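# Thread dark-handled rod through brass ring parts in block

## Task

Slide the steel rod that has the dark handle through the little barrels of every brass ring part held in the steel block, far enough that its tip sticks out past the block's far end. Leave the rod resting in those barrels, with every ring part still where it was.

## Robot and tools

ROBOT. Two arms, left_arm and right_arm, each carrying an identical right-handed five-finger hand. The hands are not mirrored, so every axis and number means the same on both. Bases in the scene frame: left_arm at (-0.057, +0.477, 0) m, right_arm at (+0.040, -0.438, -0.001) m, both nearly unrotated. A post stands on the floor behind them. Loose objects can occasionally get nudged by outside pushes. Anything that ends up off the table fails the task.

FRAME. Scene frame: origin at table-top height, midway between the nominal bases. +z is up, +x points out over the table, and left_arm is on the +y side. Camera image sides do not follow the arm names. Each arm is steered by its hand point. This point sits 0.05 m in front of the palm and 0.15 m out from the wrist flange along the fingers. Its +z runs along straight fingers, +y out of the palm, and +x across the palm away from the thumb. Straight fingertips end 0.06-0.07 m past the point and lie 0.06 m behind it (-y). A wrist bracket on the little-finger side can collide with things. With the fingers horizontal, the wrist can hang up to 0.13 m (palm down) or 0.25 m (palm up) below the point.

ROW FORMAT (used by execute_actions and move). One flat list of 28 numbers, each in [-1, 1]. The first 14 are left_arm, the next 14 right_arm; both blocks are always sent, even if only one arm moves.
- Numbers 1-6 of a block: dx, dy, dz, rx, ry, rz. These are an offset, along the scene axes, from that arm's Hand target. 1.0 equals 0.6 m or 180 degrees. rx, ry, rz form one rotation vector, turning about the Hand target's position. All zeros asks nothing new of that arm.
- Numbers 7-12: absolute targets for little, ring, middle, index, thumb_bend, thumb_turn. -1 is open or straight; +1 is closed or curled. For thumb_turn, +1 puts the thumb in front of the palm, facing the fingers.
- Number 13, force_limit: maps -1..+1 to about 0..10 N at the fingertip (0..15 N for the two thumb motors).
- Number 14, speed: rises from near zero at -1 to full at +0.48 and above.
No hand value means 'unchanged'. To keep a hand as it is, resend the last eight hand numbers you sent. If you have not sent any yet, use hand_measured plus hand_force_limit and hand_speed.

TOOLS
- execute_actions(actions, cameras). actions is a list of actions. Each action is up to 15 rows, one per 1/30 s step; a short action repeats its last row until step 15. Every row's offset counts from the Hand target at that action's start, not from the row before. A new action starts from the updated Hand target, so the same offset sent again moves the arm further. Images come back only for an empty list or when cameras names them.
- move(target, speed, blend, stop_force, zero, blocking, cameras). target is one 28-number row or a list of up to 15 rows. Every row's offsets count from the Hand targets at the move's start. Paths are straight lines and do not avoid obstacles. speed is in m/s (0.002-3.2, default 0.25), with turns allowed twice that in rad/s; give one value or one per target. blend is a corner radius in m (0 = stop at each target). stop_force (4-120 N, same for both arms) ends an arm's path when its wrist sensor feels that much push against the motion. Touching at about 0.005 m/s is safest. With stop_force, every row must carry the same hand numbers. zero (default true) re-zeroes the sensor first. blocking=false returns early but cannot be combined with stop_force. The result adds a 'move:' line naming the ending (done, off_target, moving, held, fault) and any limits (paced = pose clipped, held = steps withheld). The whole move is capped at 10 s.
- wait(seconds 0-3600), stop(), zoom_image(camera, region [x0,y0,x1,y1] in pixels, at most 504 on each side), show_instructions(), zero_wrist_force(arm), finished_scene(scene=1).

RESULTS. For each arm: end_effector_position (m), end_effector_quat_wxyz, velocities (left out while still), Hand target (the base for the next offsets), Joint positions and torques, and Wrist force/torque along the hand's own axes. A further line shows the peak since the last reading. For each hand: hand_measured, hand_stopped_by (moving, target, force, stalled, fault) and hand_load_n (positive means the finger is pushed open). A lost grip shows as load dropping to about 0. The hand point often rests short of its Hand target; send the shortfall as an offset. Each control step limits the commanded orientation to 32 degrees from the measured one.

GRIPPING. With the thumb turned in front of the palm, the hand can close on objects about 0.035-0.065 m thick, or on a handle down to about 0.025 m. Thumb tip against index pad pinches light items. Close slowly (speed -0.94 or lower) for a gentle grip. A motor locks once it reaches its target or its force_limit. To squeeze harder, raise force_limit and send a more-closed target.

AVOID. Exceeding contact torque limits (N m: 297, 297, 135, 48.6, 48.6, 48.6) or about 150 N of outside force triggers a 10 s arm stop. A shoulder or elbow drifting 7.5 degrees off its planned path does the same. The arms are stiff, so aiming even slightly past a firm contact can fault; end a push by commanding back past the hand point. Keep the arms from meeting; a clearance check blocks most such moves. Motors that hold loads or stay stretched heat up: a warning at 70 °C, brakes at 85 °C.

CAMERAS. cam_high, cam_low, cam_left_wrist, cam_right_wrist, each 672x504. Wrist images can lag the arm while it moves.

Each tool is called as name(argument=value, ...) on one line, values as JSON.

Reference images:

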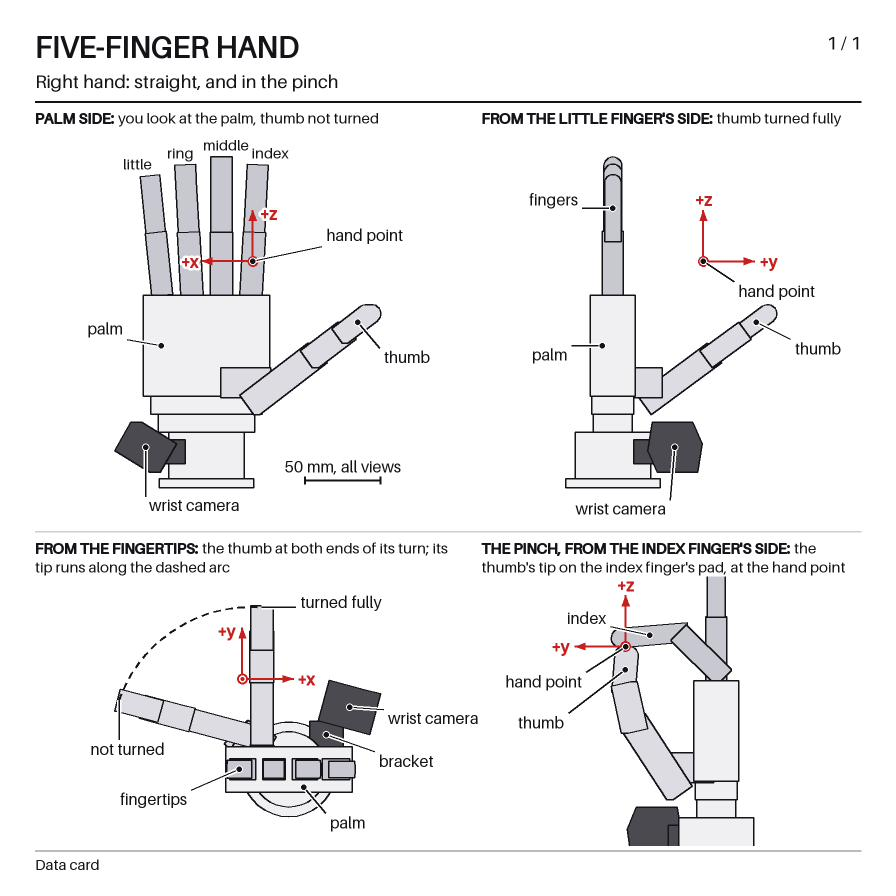

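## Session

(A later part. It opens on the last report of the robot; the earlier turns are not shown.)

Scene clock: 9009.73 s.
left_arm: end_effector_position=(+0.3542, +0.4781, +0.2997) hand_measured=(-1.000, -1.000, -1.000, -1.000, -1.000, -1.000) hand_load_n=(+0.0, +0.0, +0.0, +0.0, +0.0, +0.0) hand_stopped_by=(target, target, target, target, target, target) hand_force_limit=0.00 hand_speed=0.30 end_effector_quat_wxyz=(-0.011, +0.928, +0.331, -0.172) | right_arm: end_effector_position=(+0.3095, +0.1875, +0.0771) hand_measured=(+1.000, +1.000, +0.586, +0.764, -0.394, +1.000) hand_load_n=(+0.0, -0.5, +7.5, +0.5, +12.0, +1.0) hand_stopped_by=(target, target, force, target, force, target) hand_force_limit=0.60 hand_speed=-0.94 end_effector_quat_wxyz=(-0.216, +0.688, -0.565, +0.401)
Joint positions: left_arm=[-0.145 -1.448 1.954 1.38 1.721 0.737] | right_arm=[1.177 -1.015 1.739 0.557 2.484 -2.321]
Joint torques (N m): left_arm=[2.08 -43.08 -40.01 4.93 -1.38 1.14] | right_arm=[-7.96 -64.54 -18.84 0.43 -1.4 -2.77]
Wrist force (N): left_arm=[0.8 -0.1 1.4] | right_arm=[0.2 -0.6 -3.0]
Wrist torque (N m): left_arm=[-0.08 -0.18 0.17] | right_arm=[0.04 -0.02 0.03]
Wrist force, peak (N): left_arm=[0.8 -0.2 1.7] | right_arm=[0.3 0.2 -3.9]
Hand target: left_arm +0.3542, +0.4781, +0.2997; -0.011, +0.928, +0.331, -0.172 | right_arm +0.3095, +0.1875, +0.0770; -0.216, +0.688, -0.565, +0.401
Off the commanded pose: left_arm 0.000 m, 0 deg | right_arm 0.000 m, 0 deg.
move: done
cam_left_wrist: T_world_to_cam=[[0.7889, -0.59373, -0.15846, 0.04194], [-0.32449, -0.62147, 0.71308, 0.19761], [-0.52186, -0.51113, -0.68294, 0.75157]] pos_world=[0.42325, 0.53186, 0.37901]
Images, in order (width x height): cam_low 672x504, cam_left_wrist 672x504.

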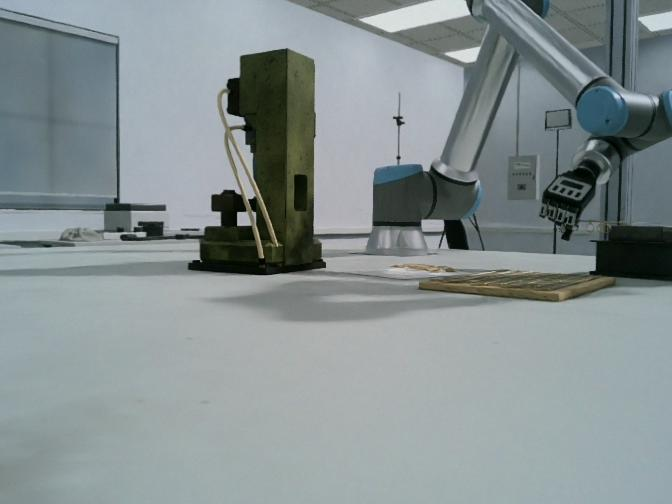

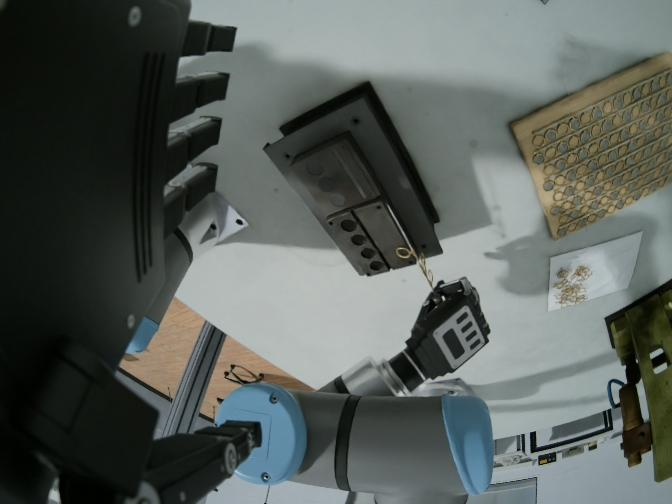

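move(target=[[0,0,0,0,0,0,-1,-1,-1,-1,-1,-1,0,0.3,-0.0465,0.0046,0.0,0,0,0,1,1,0.75,0.765,0.15,1,0.6,-0.94]], speed=[0.02], cameras=["cam_left_wrist","cam_low"])

zoom_image(camera="cam_left_wrist", region=[355, 220, 445, 310])

zoom_image(camera="cam_low", region=[552, 180, 672, 260])

Scene clock: 9059.57 s.
left_arm: end_effector_position=(+0.3542, +0.4781, +0.2997) hand_measured=(-1.000, -1.000, -1.000, -1.000, -1.000, -1.000) hand_load_n=(+0.0, +0.0, +0.0, +0.0, -0.5, +0.0) hand_stopped_by=(target, target, target, target, target, target) hand_force_limit=0.00 hand_speed=0.30 end_effector_quat_wxyz=(-0.011, +0.928, +0.331, -0.172) | right_arm: end_effector_position=(+0.2817, +0.1902, +0.0770) hand_measured=(+1.000, +1.000, +0.586, +0.764, -0.394, +1.000) hand_load_n=(+0.0, +0.0, +8.0, +0.5, +12.0, +1.0) hand_stopped_by=(target, target, force, target, force, target) hand_force_limit=0.60 hand_speed=-0.94 end_effector_quat_wxyz=(-0.216, +0.688, -0.565, +0.401)
Joint positions: left_arm=[-0.145 -1.448 1.954 1.38 1.721 0.737] | right_arm=[1.22 -1.007 1.739 0.601 2.495 -2.254]
Joint torques (N m): left_arm=[0.76 -41.5 -39.17 4.6 -1.39 1.3] | right_arm=[12.01 -64.88 -34.53 4.85 3.81 2.48]
Wrist force (N): left_arm=[0.5 0.0 0.7] | right_arm=[0.9 -0.6 -3.3]
Wrist torque (N m): left_arm=[-0.02 -0.12 0.15] | right_arm=[0.10 -0.04 -0.24]
Wrist force, peak (N): left_arm=[0.8 0.2 1.7] | right_arm=[0.0 -0.7 -3.8]
Hand target: left_arm +0.3542, +0.4781, +0.2997; -0.011, +0.928, +0.331, -0.172 | right_arm +0.2816, +0.1902, +0.0770; -0.216, +0.688, -0.565, +0.401
Off the commanded pose: left_arm 0.000 m, 0 deg | right_arm 0.000 m, 0 deg.
move: done
cam_left_wrist: T_world_to_cam=[[0.7889, -0.59373, -0.15846, 0.04194], [-0.32449, -0.62147, 0.71308, 0.19761], [-0.52186, -0.51113, -0.68294, 0.75157]] pos_world=[0.42325, 0.53186, 0.37901]
Images, in order (width x height): cam_low 672x504, cam_left_wrist 672x504.

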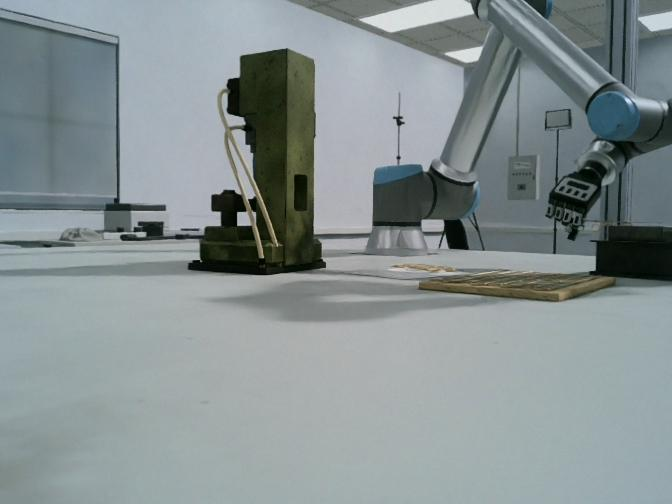

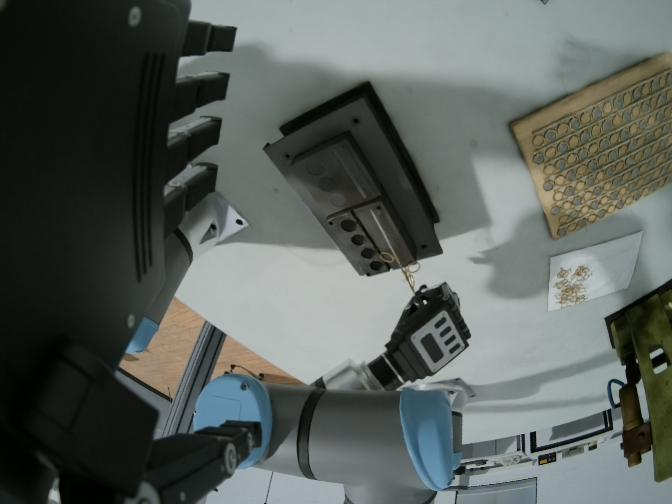

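Scaled by 5.600 from the camera's image (finer frame: 960x720).

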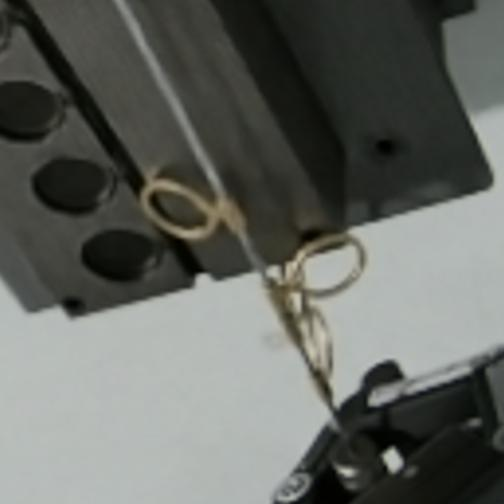

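Scaled by 4.200 from the camera's image (finer frame: 960x720).

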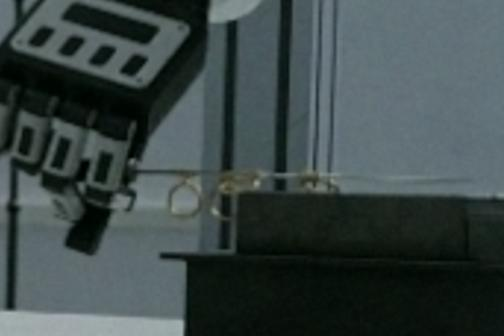

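move(target=[[0,0,0,0,0,0,-1,-1,-1,-1,-1,-1,0,0.3,0.0013,0.0133,0.0,0,0,0,1,1,0.75,0.765,0.15,1,0.6,-0.94]], speed=[0.01], cameras=["cam_left_wrist","cam_low"])

zoom_image(camera="cam_left_wrist", region=[355, 220, 445, 310])

zoom_image(camera="cam_low", region=[552, 180, 672, 260])

Scene clock: 9074.70 s.
left_arm: end_effector_position=(+0.3542, +0.4781, +0.2997) hand_measured=(-1.000, -1.000, -1.000, -1.000, -1.000, -1.000) hand_load_n=(+0.0, +0.0, +0.0, +0.0, +0.0, +0.0) hand_stopped_by=(target, target, target, target, target, target) hand_force_limit=0.00 hand_speed=0.30 end_effector_quat_wxyz=(-0.011, +0.928, +0.331, -0.172) | right_arm: end_effector_position=(+0.2824, +0.1981, +0.0770) hand_measured=(+1.000, +1.000, +0.586, +0.764, -0.394, +1.000) hand_load_n=(+0.0, -0.5, +8.0, +0.5, +12.0, +1.0) hand_stopped_by=(target, target, force, target, force, target) hand_force_limit=0.60 hand_speed=-0.94 end_effector_quat_wxyz=(-0.216, +0.688, -0.565, +0.401)
Joint positions: left_arm=[-0.145 -1.448 1.954 1.38 1.721 0.737] | right_arm=[1.223 -0.996 1.721 0.613 2.496 -2.248]
Joint torques (N m): left_arm=[2.29 -43.11 -40.19 5 -1.4 1.4] | right_arm=[14.16 -68.35 -32.27 4.66 3.92 1.97]
Wrist force (N): left_arm=[0.6 -0.1 1.2] | right_arm=[0.5 -0.3 -3.1]
Wrist torque (N m): left_arm=[-0.07 -0.14 0.15] | right_arm=[0.12 -0.01 -0.26]
Wrist force, peak (N): left_arm=[0.9 0.3 1.7] | right_arm=[0.8 -0.5 -3.7]
Hand target: left_arm +0.3542, +0.4781, +0.2997; -0.011, +0.928, +0.331, -0.172 | right_arm +0.2824, +0.1982, +0.0770; -0.216, +0.688, -0.565, +0.401
Off the commanded pose: left_arm 0.000 m, 0 deg | right_arm 0.000 m, 0 deg.
move: done
cam_left_wrist: T_world_to_cam=[[0.7889, -0.59373, -0.15846, 0.04194], [-0.32449, -0.62147, 0.71308, 0.19761], [-0.52186, -0.51113, -0.68294, 0.75157]] pos_world=[0.42325, 0.53186, 0.37901]
Images, in order (width x height): cam_low 672x504, cam_left_wrist 672x504.

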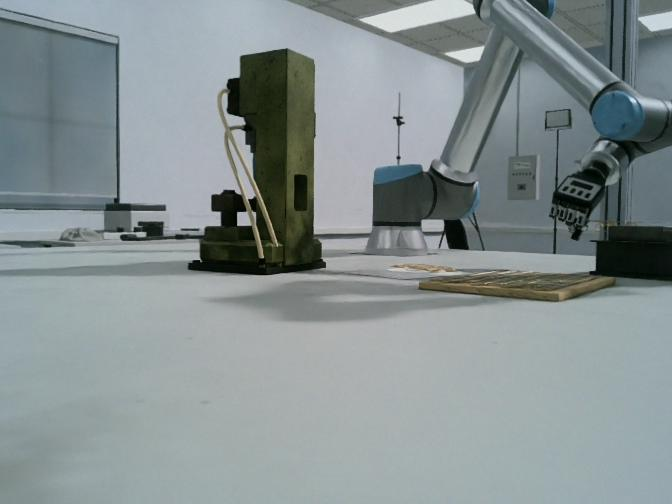

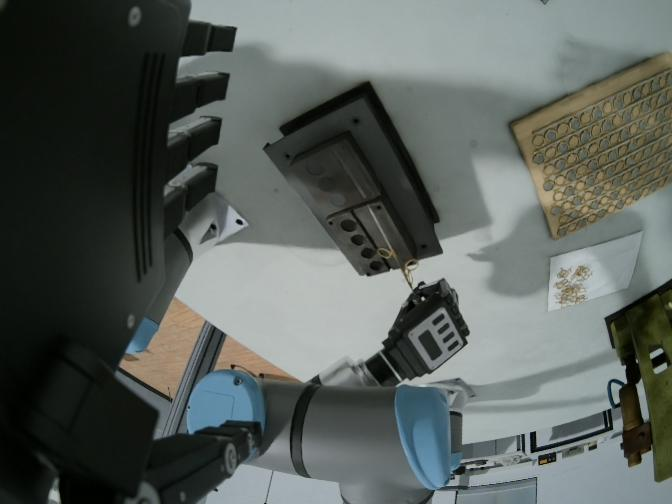

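Scaled by 5.600 from the camera's image (finer frame: 960x720).

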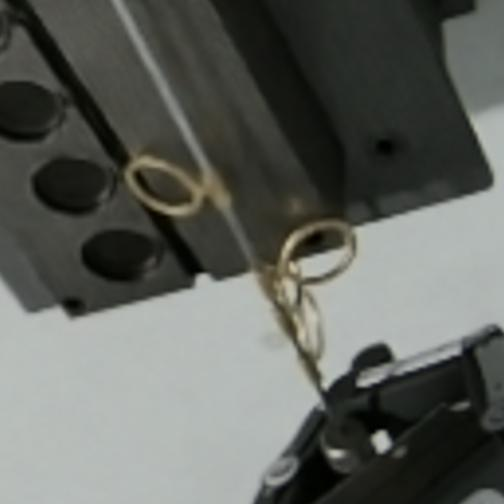

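Scaled by 4.200 from the camera's image (finer frame: 960x720).

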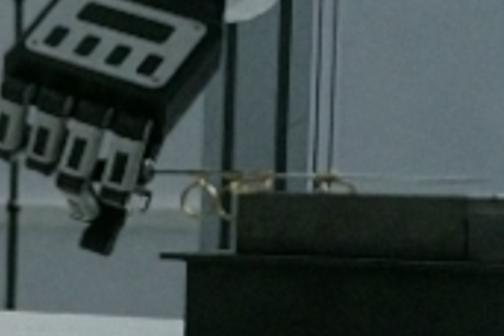

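move(target=[[0,0,0,0,0,0,-1,-1,-1,-1,-1,-1,0,0.3,0.0010,0.0100,0.0,0,0,0,1,1,0.75,0.765,0.15,1,0.6,-0.94]], speed=[0.01], cameras=["cam_left_wrist","cam_low"])

zoom_image(camera="cam_left_wrist", region=[355, 220, 445, 310])

zoom_image(camera="cam_low", region=[572, 190, 642, 240])

Scene clock: 9107.00 s.
left_arm: end_effector_position=(+0.3542, +0.4781, +0.2997) hand_measured=(-1.000, -1.000, -1.000, -1.000, -1.000, -1.000) hand_load_n=(+0.0, +0.0, +0.0, +0.0, +0.0, +0.0) hand_stopped_by=(target, target, target, target, target, target) hand_force_limit=0.00 hand_speed=0.30 end_effector_quat_wxyz=(-0.011, +0.928, +0.331, -0.172) | right_arm: end_effector_position=(+0.2830, +0.2041, +0.0770) hand_measured=(+1.000, +1.000, +0.586, +0.764, -0.394, +1.000) hand_load_n=(+0.0, +0.0, +8.0, +0.5, +12.0, +0.5) hand_stopped_by=(target, target, force, target, force, target) hand_force_limit=0.60 hand_speed=-0.94 end_effector_quat_wxyz=(-0.216, +0.688, -0.565, +0.401)
Joint positions: left_arm=[-0.145 -1.448 1.954 1.38 1.721 0.737] | right_arm=[1.225 -0.988 1.707 0.622 2.497 -2.244]
Joint torques (N m): left_arm=[1.43 -42.3 -38.74 4.68 -1.31 1.05] | right_arm=[11.71 -63.72 -31.02 5.44 3.65 2.4]
Wrist force (N): left_arm=[0.5 0.0 0.9] | right_arm=[0.4 -0.4 -3.4]
Wrist torque (N m): left_arm=[-0.03 -0.11 0.14] | right_arm=[0.10 0.00 -0.28]
Wrist force, peak (N): left_arm=[0.7 -0.2 1.7] | right_arm=[0.9 -0.4 -3.7]
Hand target: left_arm +0.3542, +0.4781, +0.2997; -0.011, +0.928, +0.331, -0.172 | right_arm +0.2830, +0.2042, +0.0770; -0.216, +0.688, -0.565, +0.401
Off the commanded pose: left_arm 0.000 m, 0 deg | right_arm 0.000 m, 0 deg.
move: done
cam_left_wrist: T_world_to_cam=[[0.7889, -0.59373, -0.15846, 0.04194], [-0.32449, -0.62147, 0.71308, 0.19761], [-0.52186, -0.51113, -0.68294, 0.75157]] pos_world=[0.42325, 0.53186, 0.37901]
Images, in order (width x height): cam_low 672x504, cam_left_wrist 672x504.

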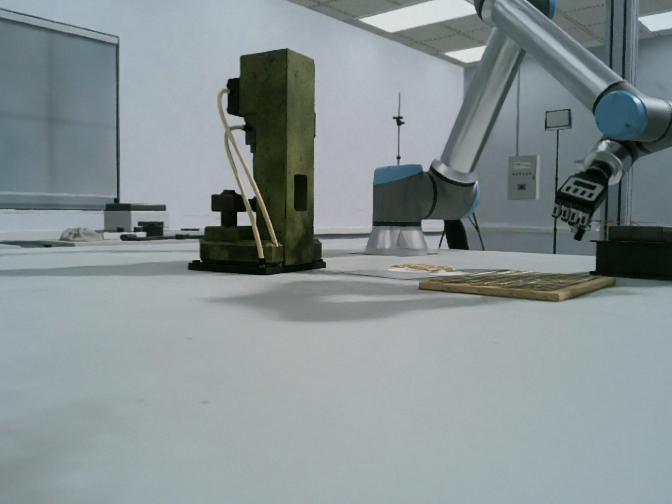

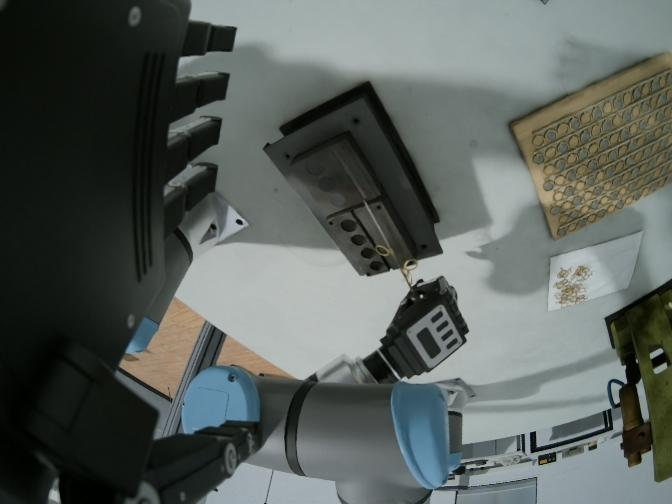

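Scaled by 5.600 from the camera's image (finer frame: 960x720).

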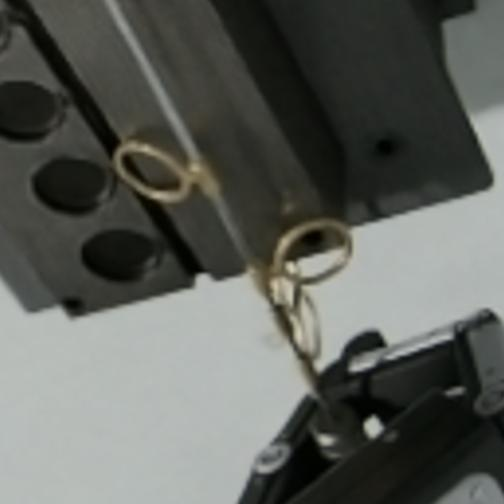

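Scaled by 7.200 from the camera's image (finer frame: 960x720).

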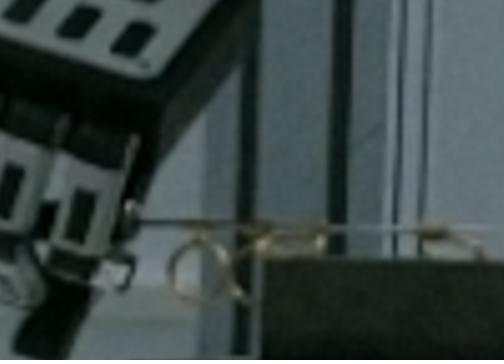

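move(target=[[0,0,0,0,0,0,-1,-1,-1,-1,-1,-1,0,0.3,0.0,0.0,0.025,0,0,0,1,1,0.75,0.765,0.15,1,0.6,-0.94]], speed=[0.02], cameras=["cam_left_wrist","cam_low"])

zoom_image(camera="cam_left_wrist", region=[375, 230, 435, 290])

zoom_image(camera="cam_low", region=[572, 190, 642, 240])

Scene clock: 9157.87 s.
left_arm: end_effector_position=(+0.3542, +0.4781, +0.2997) hand_measured=(-1.000, -1.000, -1.000, -1.000, -1.000, -1.000) hand_load_n=(+0.0, +0.0, +0.0, +0.0, +0.0, +0.0) hand_stopped_by=(target, target, target, target, target, target) hand_force_limit=0.00 hand_speed=0.30 end_effector_quat_wxyz=(-0.011, +0.928, +0.331, -0.172) | right_arm: end_effector_position=(+0.2830, +0.2042, +0.0919) hand_measured=(+1.000, +1.000, +0.586, +0.764, -0.394, +1.000) hand_load_n=(+0.0, -0.5, +8.0, +0.5, +12.0, +1.0) hand_stopped_by=(target, target, force, target, force, target) hand_force_limit=0.60 hand_speed=-0.94 end_effector_quat_wxyz=(-0.216, +0.688, -0.565, +0.401)
Joint positions: left_arm=[-0.145 -1.448 1.954 1.38 1.721 0.737] | right_arm=[1.225 -1.004 1.701 0.644 2.497 -2.244]
Joint torques (N m): left_arm=[3.99 -41.54 -39.12 5.14 -1.56 1.55] | right_arm=[14.31 -97.55 -33.47 4.64 4.08 0.18]
Wrist force (N): left_arm=[0.6 0.0 1.2] | right_arm=[0.4 -0.6 -3.3]
Wrist torque (N m): left_arm=[-0.05 -0.15 0.15] | right_arm=[0.02 -0.02 -0.31]
Wrist force, peak (N): left_arm=[0.7 0.3 1.7] | right_arm=[0.9 -0.5 -3.8]
Hand target: left_arm +0.3542, +0.4781, +0.2997; -0.011, +0.928, +0.331, -0.172 | right_arm +0.2830, +0.2042, +0.0920; -0.216, +0.688, -0.565, +0.401
Off the commanded pose: left_arm 0.000 m, 0 deg | right_arm 0.000 m, 0 deg.
move: done
cam_left_wrist: T_world_to_cam=[[0.7889, -0.59373, -0.15846, 0.04194], [-0.32449, -0.62147, 0.71308, 0.19761], [-0.52186, -0.51113, -0.68294, 0.75157]] pos_world=[0.42325, 0.53186, 0.37901]
Images, in order (width x height): cam_low 672x504, cam_left_wrist 672x504.

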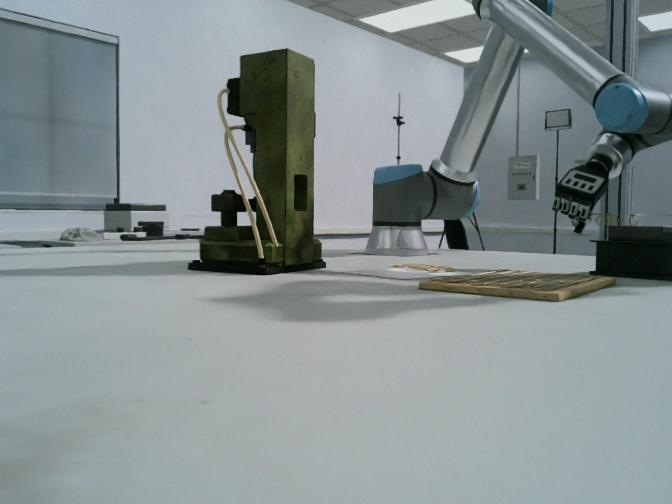

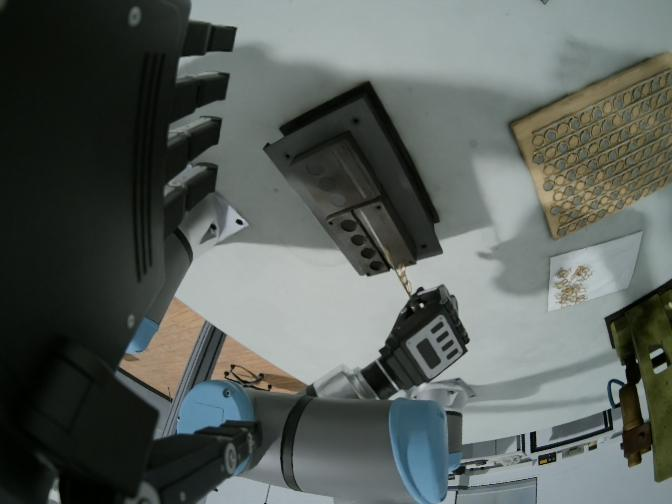

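Scaled by 8.400 from the camera's image (finer frame: 960x720).

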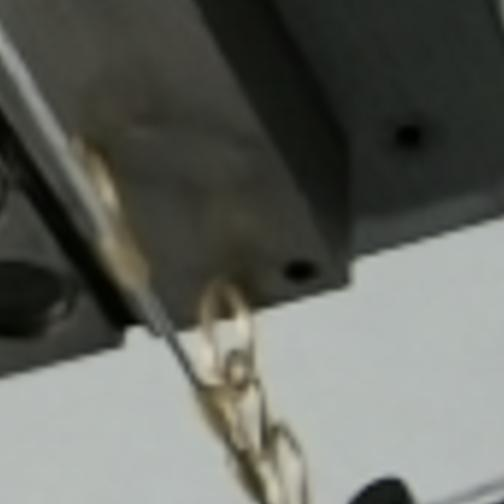

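Scaled by 7.200 from the camera's image (finer frame: 960x720).

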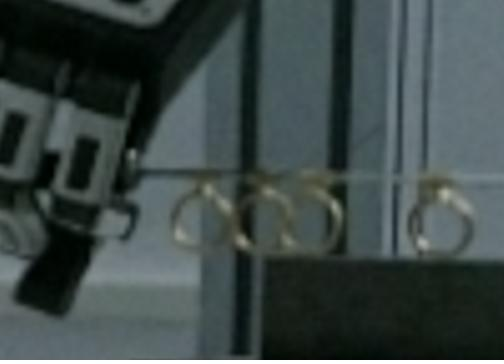

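move(target=[[0,0,0,0,0,0,-1,-1,-1,-1,-1,-1,0,0.3,0.0166,0.0024,0.0,0,0,0.025,1,1,0.75,0.765,0.15,1,0.6,-0.94]], speed=[0.02], cameras=["cam_left_wrist","cam_low"])

zoom_image(camera="cam_left_wrist", region=[355, 220, 445, 310])

zoom_image(camera="cam_low", region=[572, 190, 642, 240])

Scene clock: 9208.73 s.
left_arm: end_effector_position=(+0.3542, +0.4781, +0.2997) hand_measured=(-1.000, -1.000, -1.000, -1.000, -1.000, -1.000) hand_load_n=(+0.0, +0.0, +0.0, +0.0, -0.5, +0.0) hand_stopped_by=(target, target, target, target, target, target) hand_force_limit=0.00 hand_speed=0.30 end_effector_quat_wxyz=(-0.011, +0.928, +0.331, -0.172) | right_arm: end_effector_position=(+0.2929, +0.2056, +0.0920) hand_measured=(+1.000, +1.000, +0.586, +0.764, -0.394, +1.000) hand_load_n=(+0.5, -0.5, +8.0, +0.5, +12.0, +1.0) hand_stopped_by=(target, target, force, target, force, target) hand_force_limit=0.60 hand_speed=-0.94 end_effector_quat_wxyz=(-0.232, +0.710, -0.538, +0.392)
Joint positions: left_arm=[-0.145 -1.448 1.954 1.38 1.721 0.737] | right_arm=[1.206 -1.039 1.729 0.53 2.469 -2.397]
Joint torques (N m): left_arm=[2.94 -42.31 -39.38 5.11 -1.39 1.35] | right_arm=[-7.68 -89.59 -20.32 0.27 -1.25 -2.88]
Wrist force (N): left_arm=[0.7 0.1 1.1] | right_arm=[0.0 -0.3 -3.4]
Wrist torque (N m): left_arm=[-0.03 -0.16 0.16] | right_arm=[0.12 0.04 0.04]
Wrist force, peak (N): left_arm=[0.8 0.4 1.5] | right_arm=[0.6 -0.3 -3.8]
Hand target: left_arm +0.3542, +0.4781, +0.2997; -0.011, +0.928, +0.331, -0.172 | right_arm +0.2930, +0.2056, +0.0920; -0.232, +0.710, -0.538, +0.392
Off the commanded pose: left_arm 0.000 m, 0 deg | right_arm 0.000 m, 0 deg.
move: done
cam_left_wrist: T_world_to_cam=[[0.7889, -0.59373, -0.15846, 0.04194], [-0.32449, -0.62147, 0.71308, 0.19761], [-0.52186, -0.51113, -0.68294, 0.75157]] pos_world=[0.42325, 0.53186, 0.37901]
Images, in order (width x height): cam_low 672x504, cam_left_wrist 672x504.

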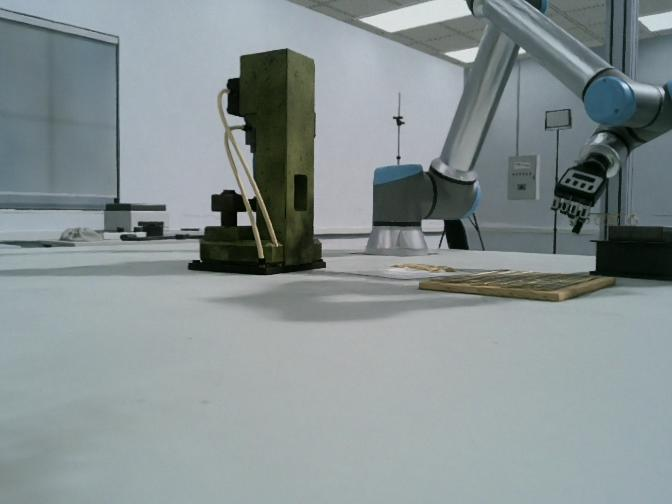

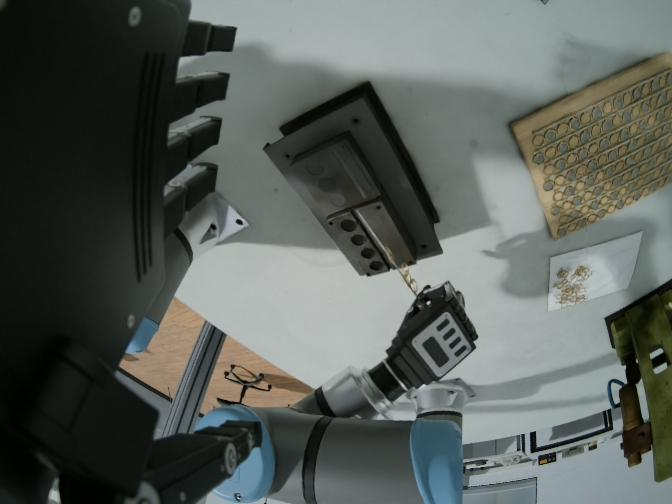

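Scaled by 5.600 from the camera's image (finer frame: 960x720).

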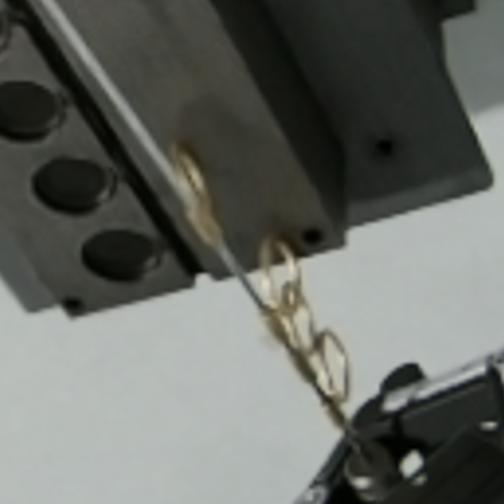

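Scaled by 7.200 from the camera's image (finer frame: 960x720).

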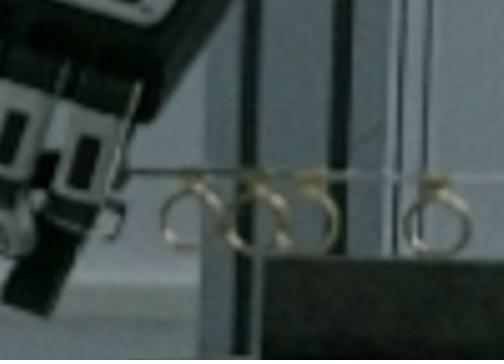

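move(target=[[0,0,0,0,0,0,-1,-1,-1,-1,-1,-1,0,0.3,0.0127,-0.0098,0,0,0,-0.007,1,1,0.75,0.765,0.15,1,0.6,-0.94],[0,0,0,0,0,0,-1,-1,-1,-1,-1,-1,0,0.3,0.0127,-0.0098,-0.0075,0,0,-0.007,1,1,0.75,0.765,0.15,1,0.6,-0.94],[0,0,0,0,0,0,-1,-1,-1,-1,-1,-1,0,0.3,-0.0072,-0.0078,-0.0108,0,0,-0.007,1,1,0.75,0.765,0.15,1,0.6,-0.94],[0,0,0,0,0,0,-1,-1,-1,-1,-1,-1,0,0.3,-0.0253,-0.0060,-0.0233,0,0,-0.007,1,1,0.75,0.765,0.15,1,0.6,-0.94]], speed=[0.02,0.02,0.01,0.01], cameras=["cam_left_wrist","cam_low"])

zoom_image(camera="cam_left_wrist", region=[355, 220, 445, 310])

zoom_image(camera="cam_low", region=[572, 190, 642, 240])

Scene clock: 9300.03 s.
left_arm: end_effector_position=(+0.3542, +0.4781, +0.2997) hand_measured=(-1.000, -1.000, -1.000, -1.000, -1.000, -1.000) hand_load_n=(+0.0, +0.0, +0.0, +0.0, +0.0, +0.0) hand_stopped_by=(target, target, target, target, target, target) hand_force_limit=0.00 hand_speed=0.30 end_effector_quat_wxyz=(-0.011, +0.928, +0.331, -0.172) | right_arm: end_effector_position=(+0.2778, +0.2020, +0.0781) hand_measured=(+1.000, +1.000, +0.586, +0.764, -0.394, +1.000) hand_load_n=(+0.0, +0.0, +8.0, +0.5, +12.0, +1.0) hand_stopped_by=(target, target, force, target, force, target) hand_force_limit=0.60 hand_speed=-0.94 end_effector_quat_wxyz=(-0.227, +0.704, -0.545, +0.394)
Joint positions: left_arm=[-0.145 -1.448 1.954 1.38 1.721 0.737] | right_arm=[1.228 -1.017 1.737 0.553 2.482 -2.33]
Joint torques (N m): left_arm=[1.24 -40.25 -39.79 4.63 -1.21 1.53] | right_arm=[13.82 -71.43 -18.47 4.77 3.51 2.11]
Wrist force (N): left_arm=[0.5 -0.1 1.1] | right_arm=[0.2 -0.6 -3.3]
Wrist torque (N m): left_arm=[-0.05 -0.14 0.15] | right_arm=[0.06 0.00 -0.33]
Wrist force, peak (N): left_arm=[1.2 0.0 1.4] | right_arm=[0.6 -0.5 -3.9]
Hand target: left_arm +0.3542, +0.4781, +0.2997; -0.011, +0.928, +0.331, -0.172 | right_arm +0.2778, +0.2020, +0.0780; -0.227, +0.704, -0.545, +0.394
Off the commanded pose: left_arm 0.000 m, 0 deg | right_arm 0.000 m, 0 deg.
move: done
cam_left_wrist: T_world_to_cam=[[0.7889, -0.59373, -0.15846, 0.04194], [-0.32449, -0.62147, 0.71308, 0.19761], [-0.52186, -0.51113, -0.68294, 0.75157]] pos_world=[0.42325, 0.53186, 0.37901]
Images, in order (width x height): cam_low 672x504, cam_left_wrist 672x504.

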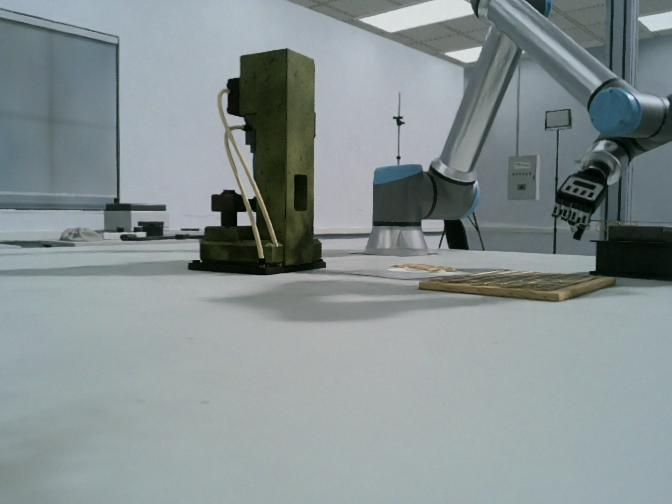

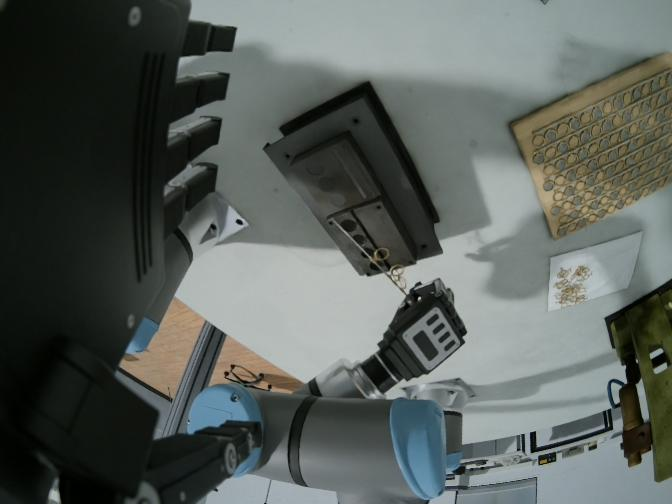

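Scaled by 5.600 from the camera's image (finer frame: 960x720).

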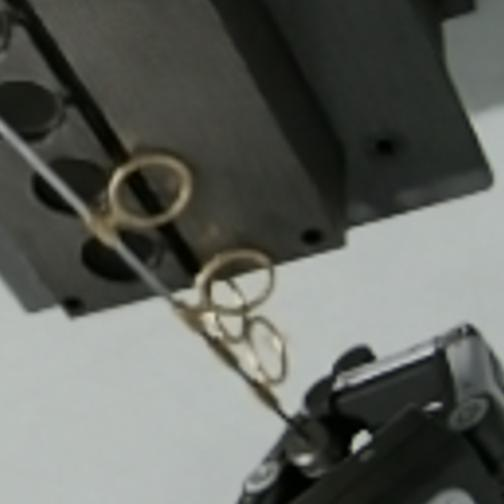

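Scaled by 7.200 from the camera's image (finer frame: 960x720).

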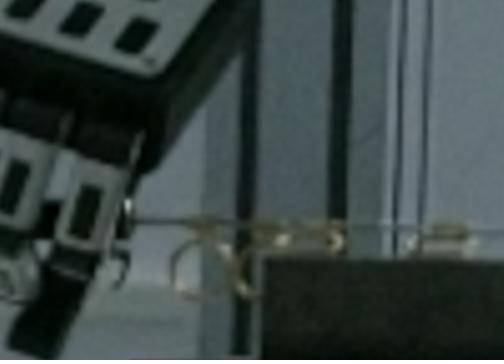

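zoom_image(camera="cam_left_wrist", region=[300, 180, 450, 330])

Scaled by 3.360 from the camera's image (finer frame: 960x720).

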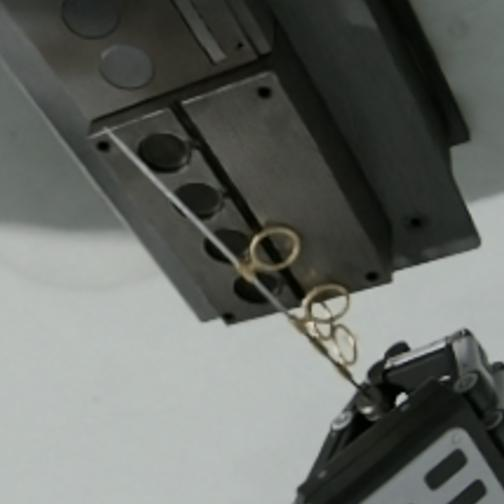

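move(target=[0,0,0,0,0,0,-1,-1,-1,-1,-1,-1,0,0.3,0,0,0,0,0,-0.05,1,1,0.75,0.765,0.15,1,0.6,-0.94], speed=[0.04], cameras=["cam_left_wrist","cam_low"])

zoom_image(camera="cam_left_wrist", region=[300, 180, 450, 330])

zoom_image(camera="cam_left_wrist", region=[355, 220, 445, 310])

zoom_image(camera="cam_low", region=[572, 190, 642, 240])

Scene clock: 9367.50 s.
left_arm: end_effector_position=(+0.3542, +0.4781, +0.2997) hand_measured=(-1.000, -1.000, -1.000, -1.000, -1.000, -1.000) hand_load_n=(+0.0, +0.0, +0.0, +0.0, +0.0, +0.0) hand_stopped_by=(target, target, target, target, target, target) hand_force_limit=0.00 hand_speed=0.30 end_effector_quat_wxyz=(-0.011, +0.928, +0.331, -0.172) | right_arm: end_effector_position=(+0.2778, +0.2020, +0.0780) hand_measured=(+1.000, +1.000, +0.586, +0.764, -0.394, +1.000) hand_load_n=(+0.0, -0.5, +8.0, +0.5, +12.0, +1.0) hand_stopped_by=(target, target, force, target, force, target) hand_force_limit=0.60 hand_speed=-0.94 end_effector_quat_wxyz=(-0.196, +0.659, -0.599, +0.411)
Joint positions: left_arm=[-0.145 -1.448 1.954 1.38 1.721 0.737] | right_arm=[1.236 -0.948 1.672 0.764 2.514 -2.06]
Joint torques (N m): left_arm=[4.3 -43.43 -39.57 5 -1.29 1.02] | right_arm=[12.29 -66.92 -31.51 4.75 3.81 2.07]
Wrist force (N): left_arm=[0.6 0.1 1.0] | right_arm=[0.1 -0.7 -3.0]
Wrist torque (N m): left_arm=[-0.02 -0.13 0.15] | right_arm=[-0.02 0.04 -0.35]
Wrist force, peak (N): left_arm=[0.7 0.4 1.6] | right_arm=[0.7 -0.6 -3.7]
Hand target: left_arm +0.3542, +0.4781, +0.2997; -0.011, +0.928, +0.331, -0.172 | right_arm +0.2778, +0.2020, +0.0780; -0.196, +0.659, -0.599, +0.411
Off the commanded pose: left_arm 0.000 m, 0 deg | right_arm 0.000 m, 0 deg.
move: done
cam_left_wrist: T_world_to_cam=[[0.7889, -0.59373, -0.15846, 0.04194], [-0.32449, -0.62147, 0.71308, 0.19761], [-0.52186, -0.51113, -0.68294, 0.75157]] pos_world=[0.42325, 0.53186, 0.37901]
Images, in order (width x height): cam_low 672x504, cam_left_wrist 672x504.

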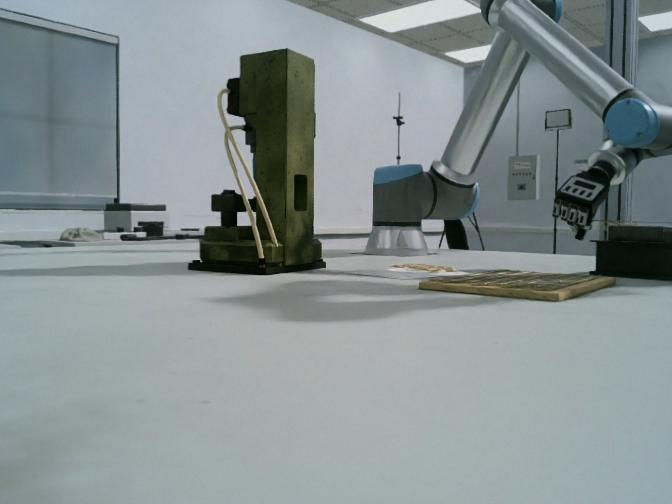

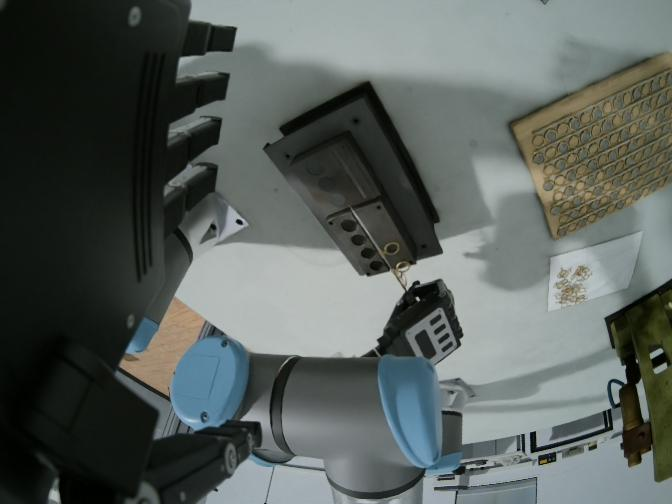

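Scaled by 3.360 from the camera's image (finer frame: 960x720).

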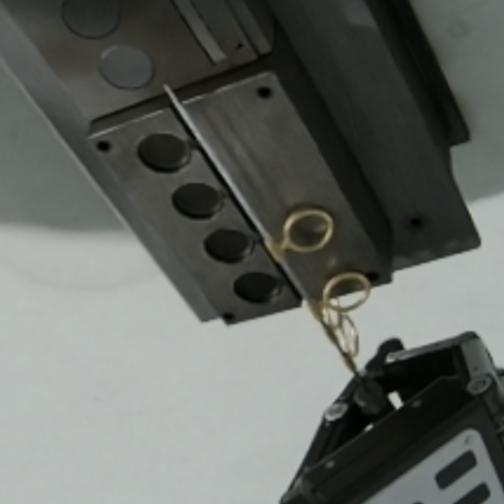

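Scaled by 5.600 from the camera's image (finer frame: 960x720).

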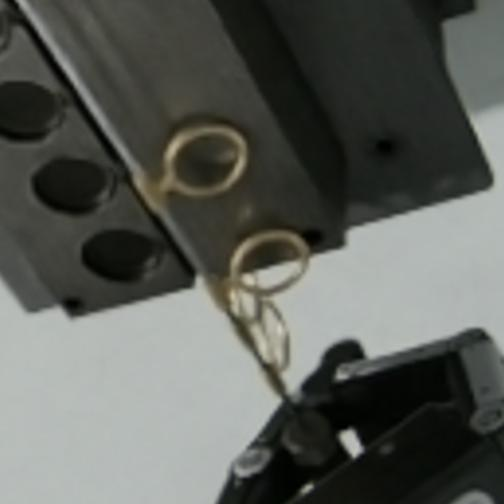

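Scaled by 7.200 from the camera's image (finer frame: 960x720).

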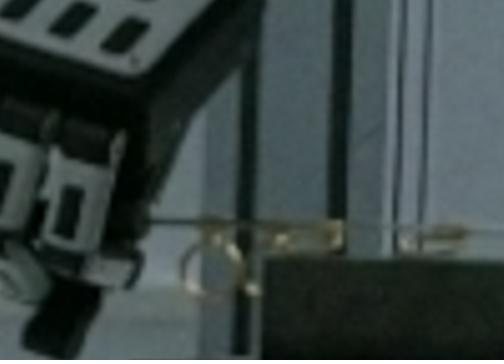

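move(target=[0,0,0,0,0,0,-1,-1,-1,-1,-1,-1,0,0.3,0.001,0.01,0,0,0,0,1,1,0.75,0.765,0.15,1,0.6,-0.94], speed=[0.01], cameras=["cam_left_wrist","cam_low"])

zoom_image(camera="cam_left_wrist", region=[355, 220, 445, 310])

zoom_image(camera="cam_low", region=[572, 190, 642, 240])

Scene clock: 9386.17 s.
left_arm: end_effector_position=(+0.3542, +0.4781, +0.2997) hand_measured=(-1.000, -1.000, -1.000, -1.000, -1.000, -1.000) hand_load_n=(+0.0, +0.0, +0.0, +0.0, +0.0, +0.0) hand_stopped_by=(target, target, target, target, target, target) hand_force_limit=0.00 hand_speed=0.30 end_effector_quat_wxyz=(-0.011, +0.928, +0.331, -0.172) | right_arm: end_effector_position=(+0.2784, +0.2080, +0.0780) hand_measured=(+1.000, +1.000, +0.586, +0.764, -0.394, +1.000) hand_load_n=(+0.0, +0.0, +8.0, +0.5, +12.0, +1.0) hand_stopped_by=(target, target, force, target, force, target) hand_force_limit=0.60 hand_speed=-0.94 end_effector_quat_wxyz=(-0.196, +0.659, -0.599, +0.411)
Joint positions: left_arm=[-0.145 -1.448 1.954 1.38 1.721 0.737] | right_arm=[1.238 -0.939 1.658 0.773 2.514 -2.056]
Joint torques (N m): left_arm=[1.51 -42.01 -38.38 4.76 -1.43 1.39] | right_arm=[15.5 -72.56 -33.61 5.19 3.46 2.68]
Wrist force (N): left_arm=[0.6 -0.1 1.3] | right_arm=[0.1 -1.0 -3.1]
Wrist torque (N m): left_arm=[-0.07 -0.16 0.15] | right_arm=[-0.03 0.04 -0.34]
Wrist force, peak (N): left_arm=[1.2 -0.5 1.3] | right_arm=[0.5 -0.9 -3.4]
Hand target: left_arm +0.3542, +0.4781, +0.2997; -0.011, +0.928, +0.331, -0.172 | right_arm +0.2784, +0.2080, +0.0780; -0.196, +0.659, -0.599, +0.411
Off the commanded pose: left_arm 0.000 m, 0 deg | right_arm 0.000 m, 0 deg.
move: done
cam_left_wrist: T_world_to_cam=[[0.7889, -0.59373, -0.15846, 0.04194], [-0.32449, -0.62147, 0.71308, 0.19761], [-0.52186, -0.51113, -0.68294, 0.75157]] pos_world=[0.42325, 0.53186, 0.37901]
Images, in order (width x height): cam_low 672x504, cam_left_wrist 672x504.

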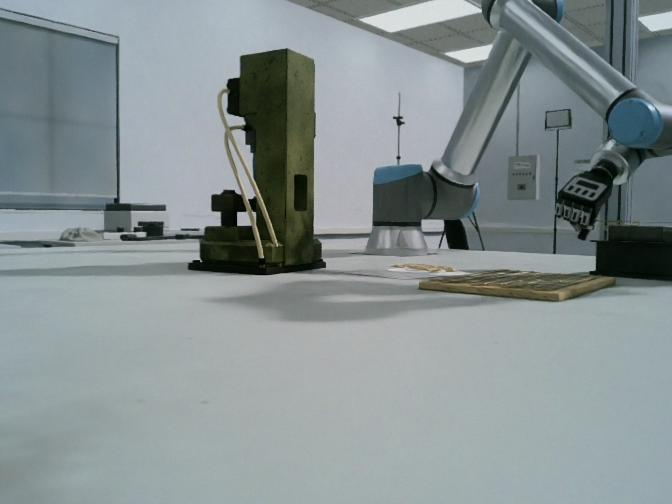

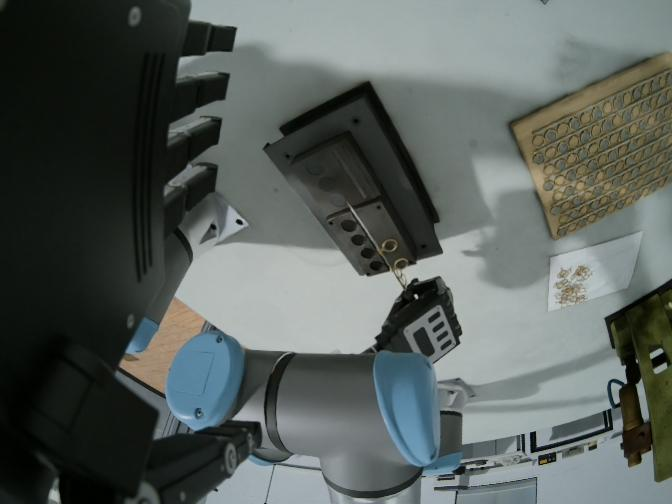

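Scaled by 5.600 from the camera's image (finer frame: 960x720).

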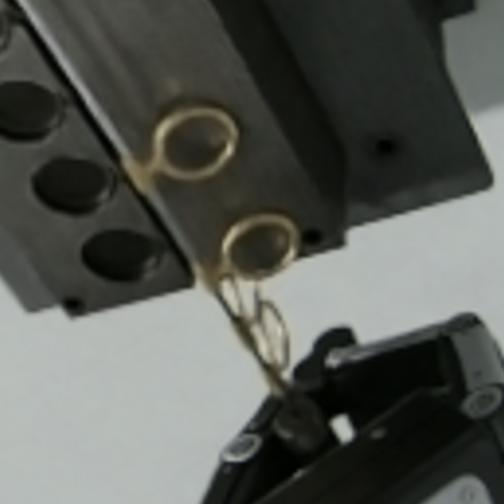

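Scaled by 7.200 from the camera's image (finer frame: 960x720).

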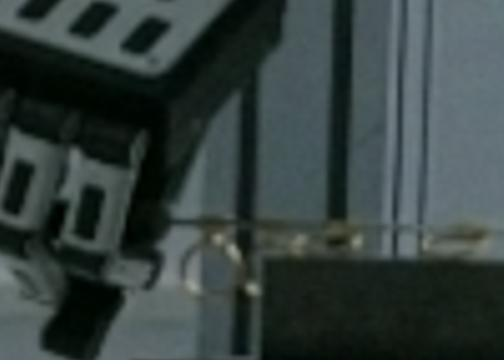

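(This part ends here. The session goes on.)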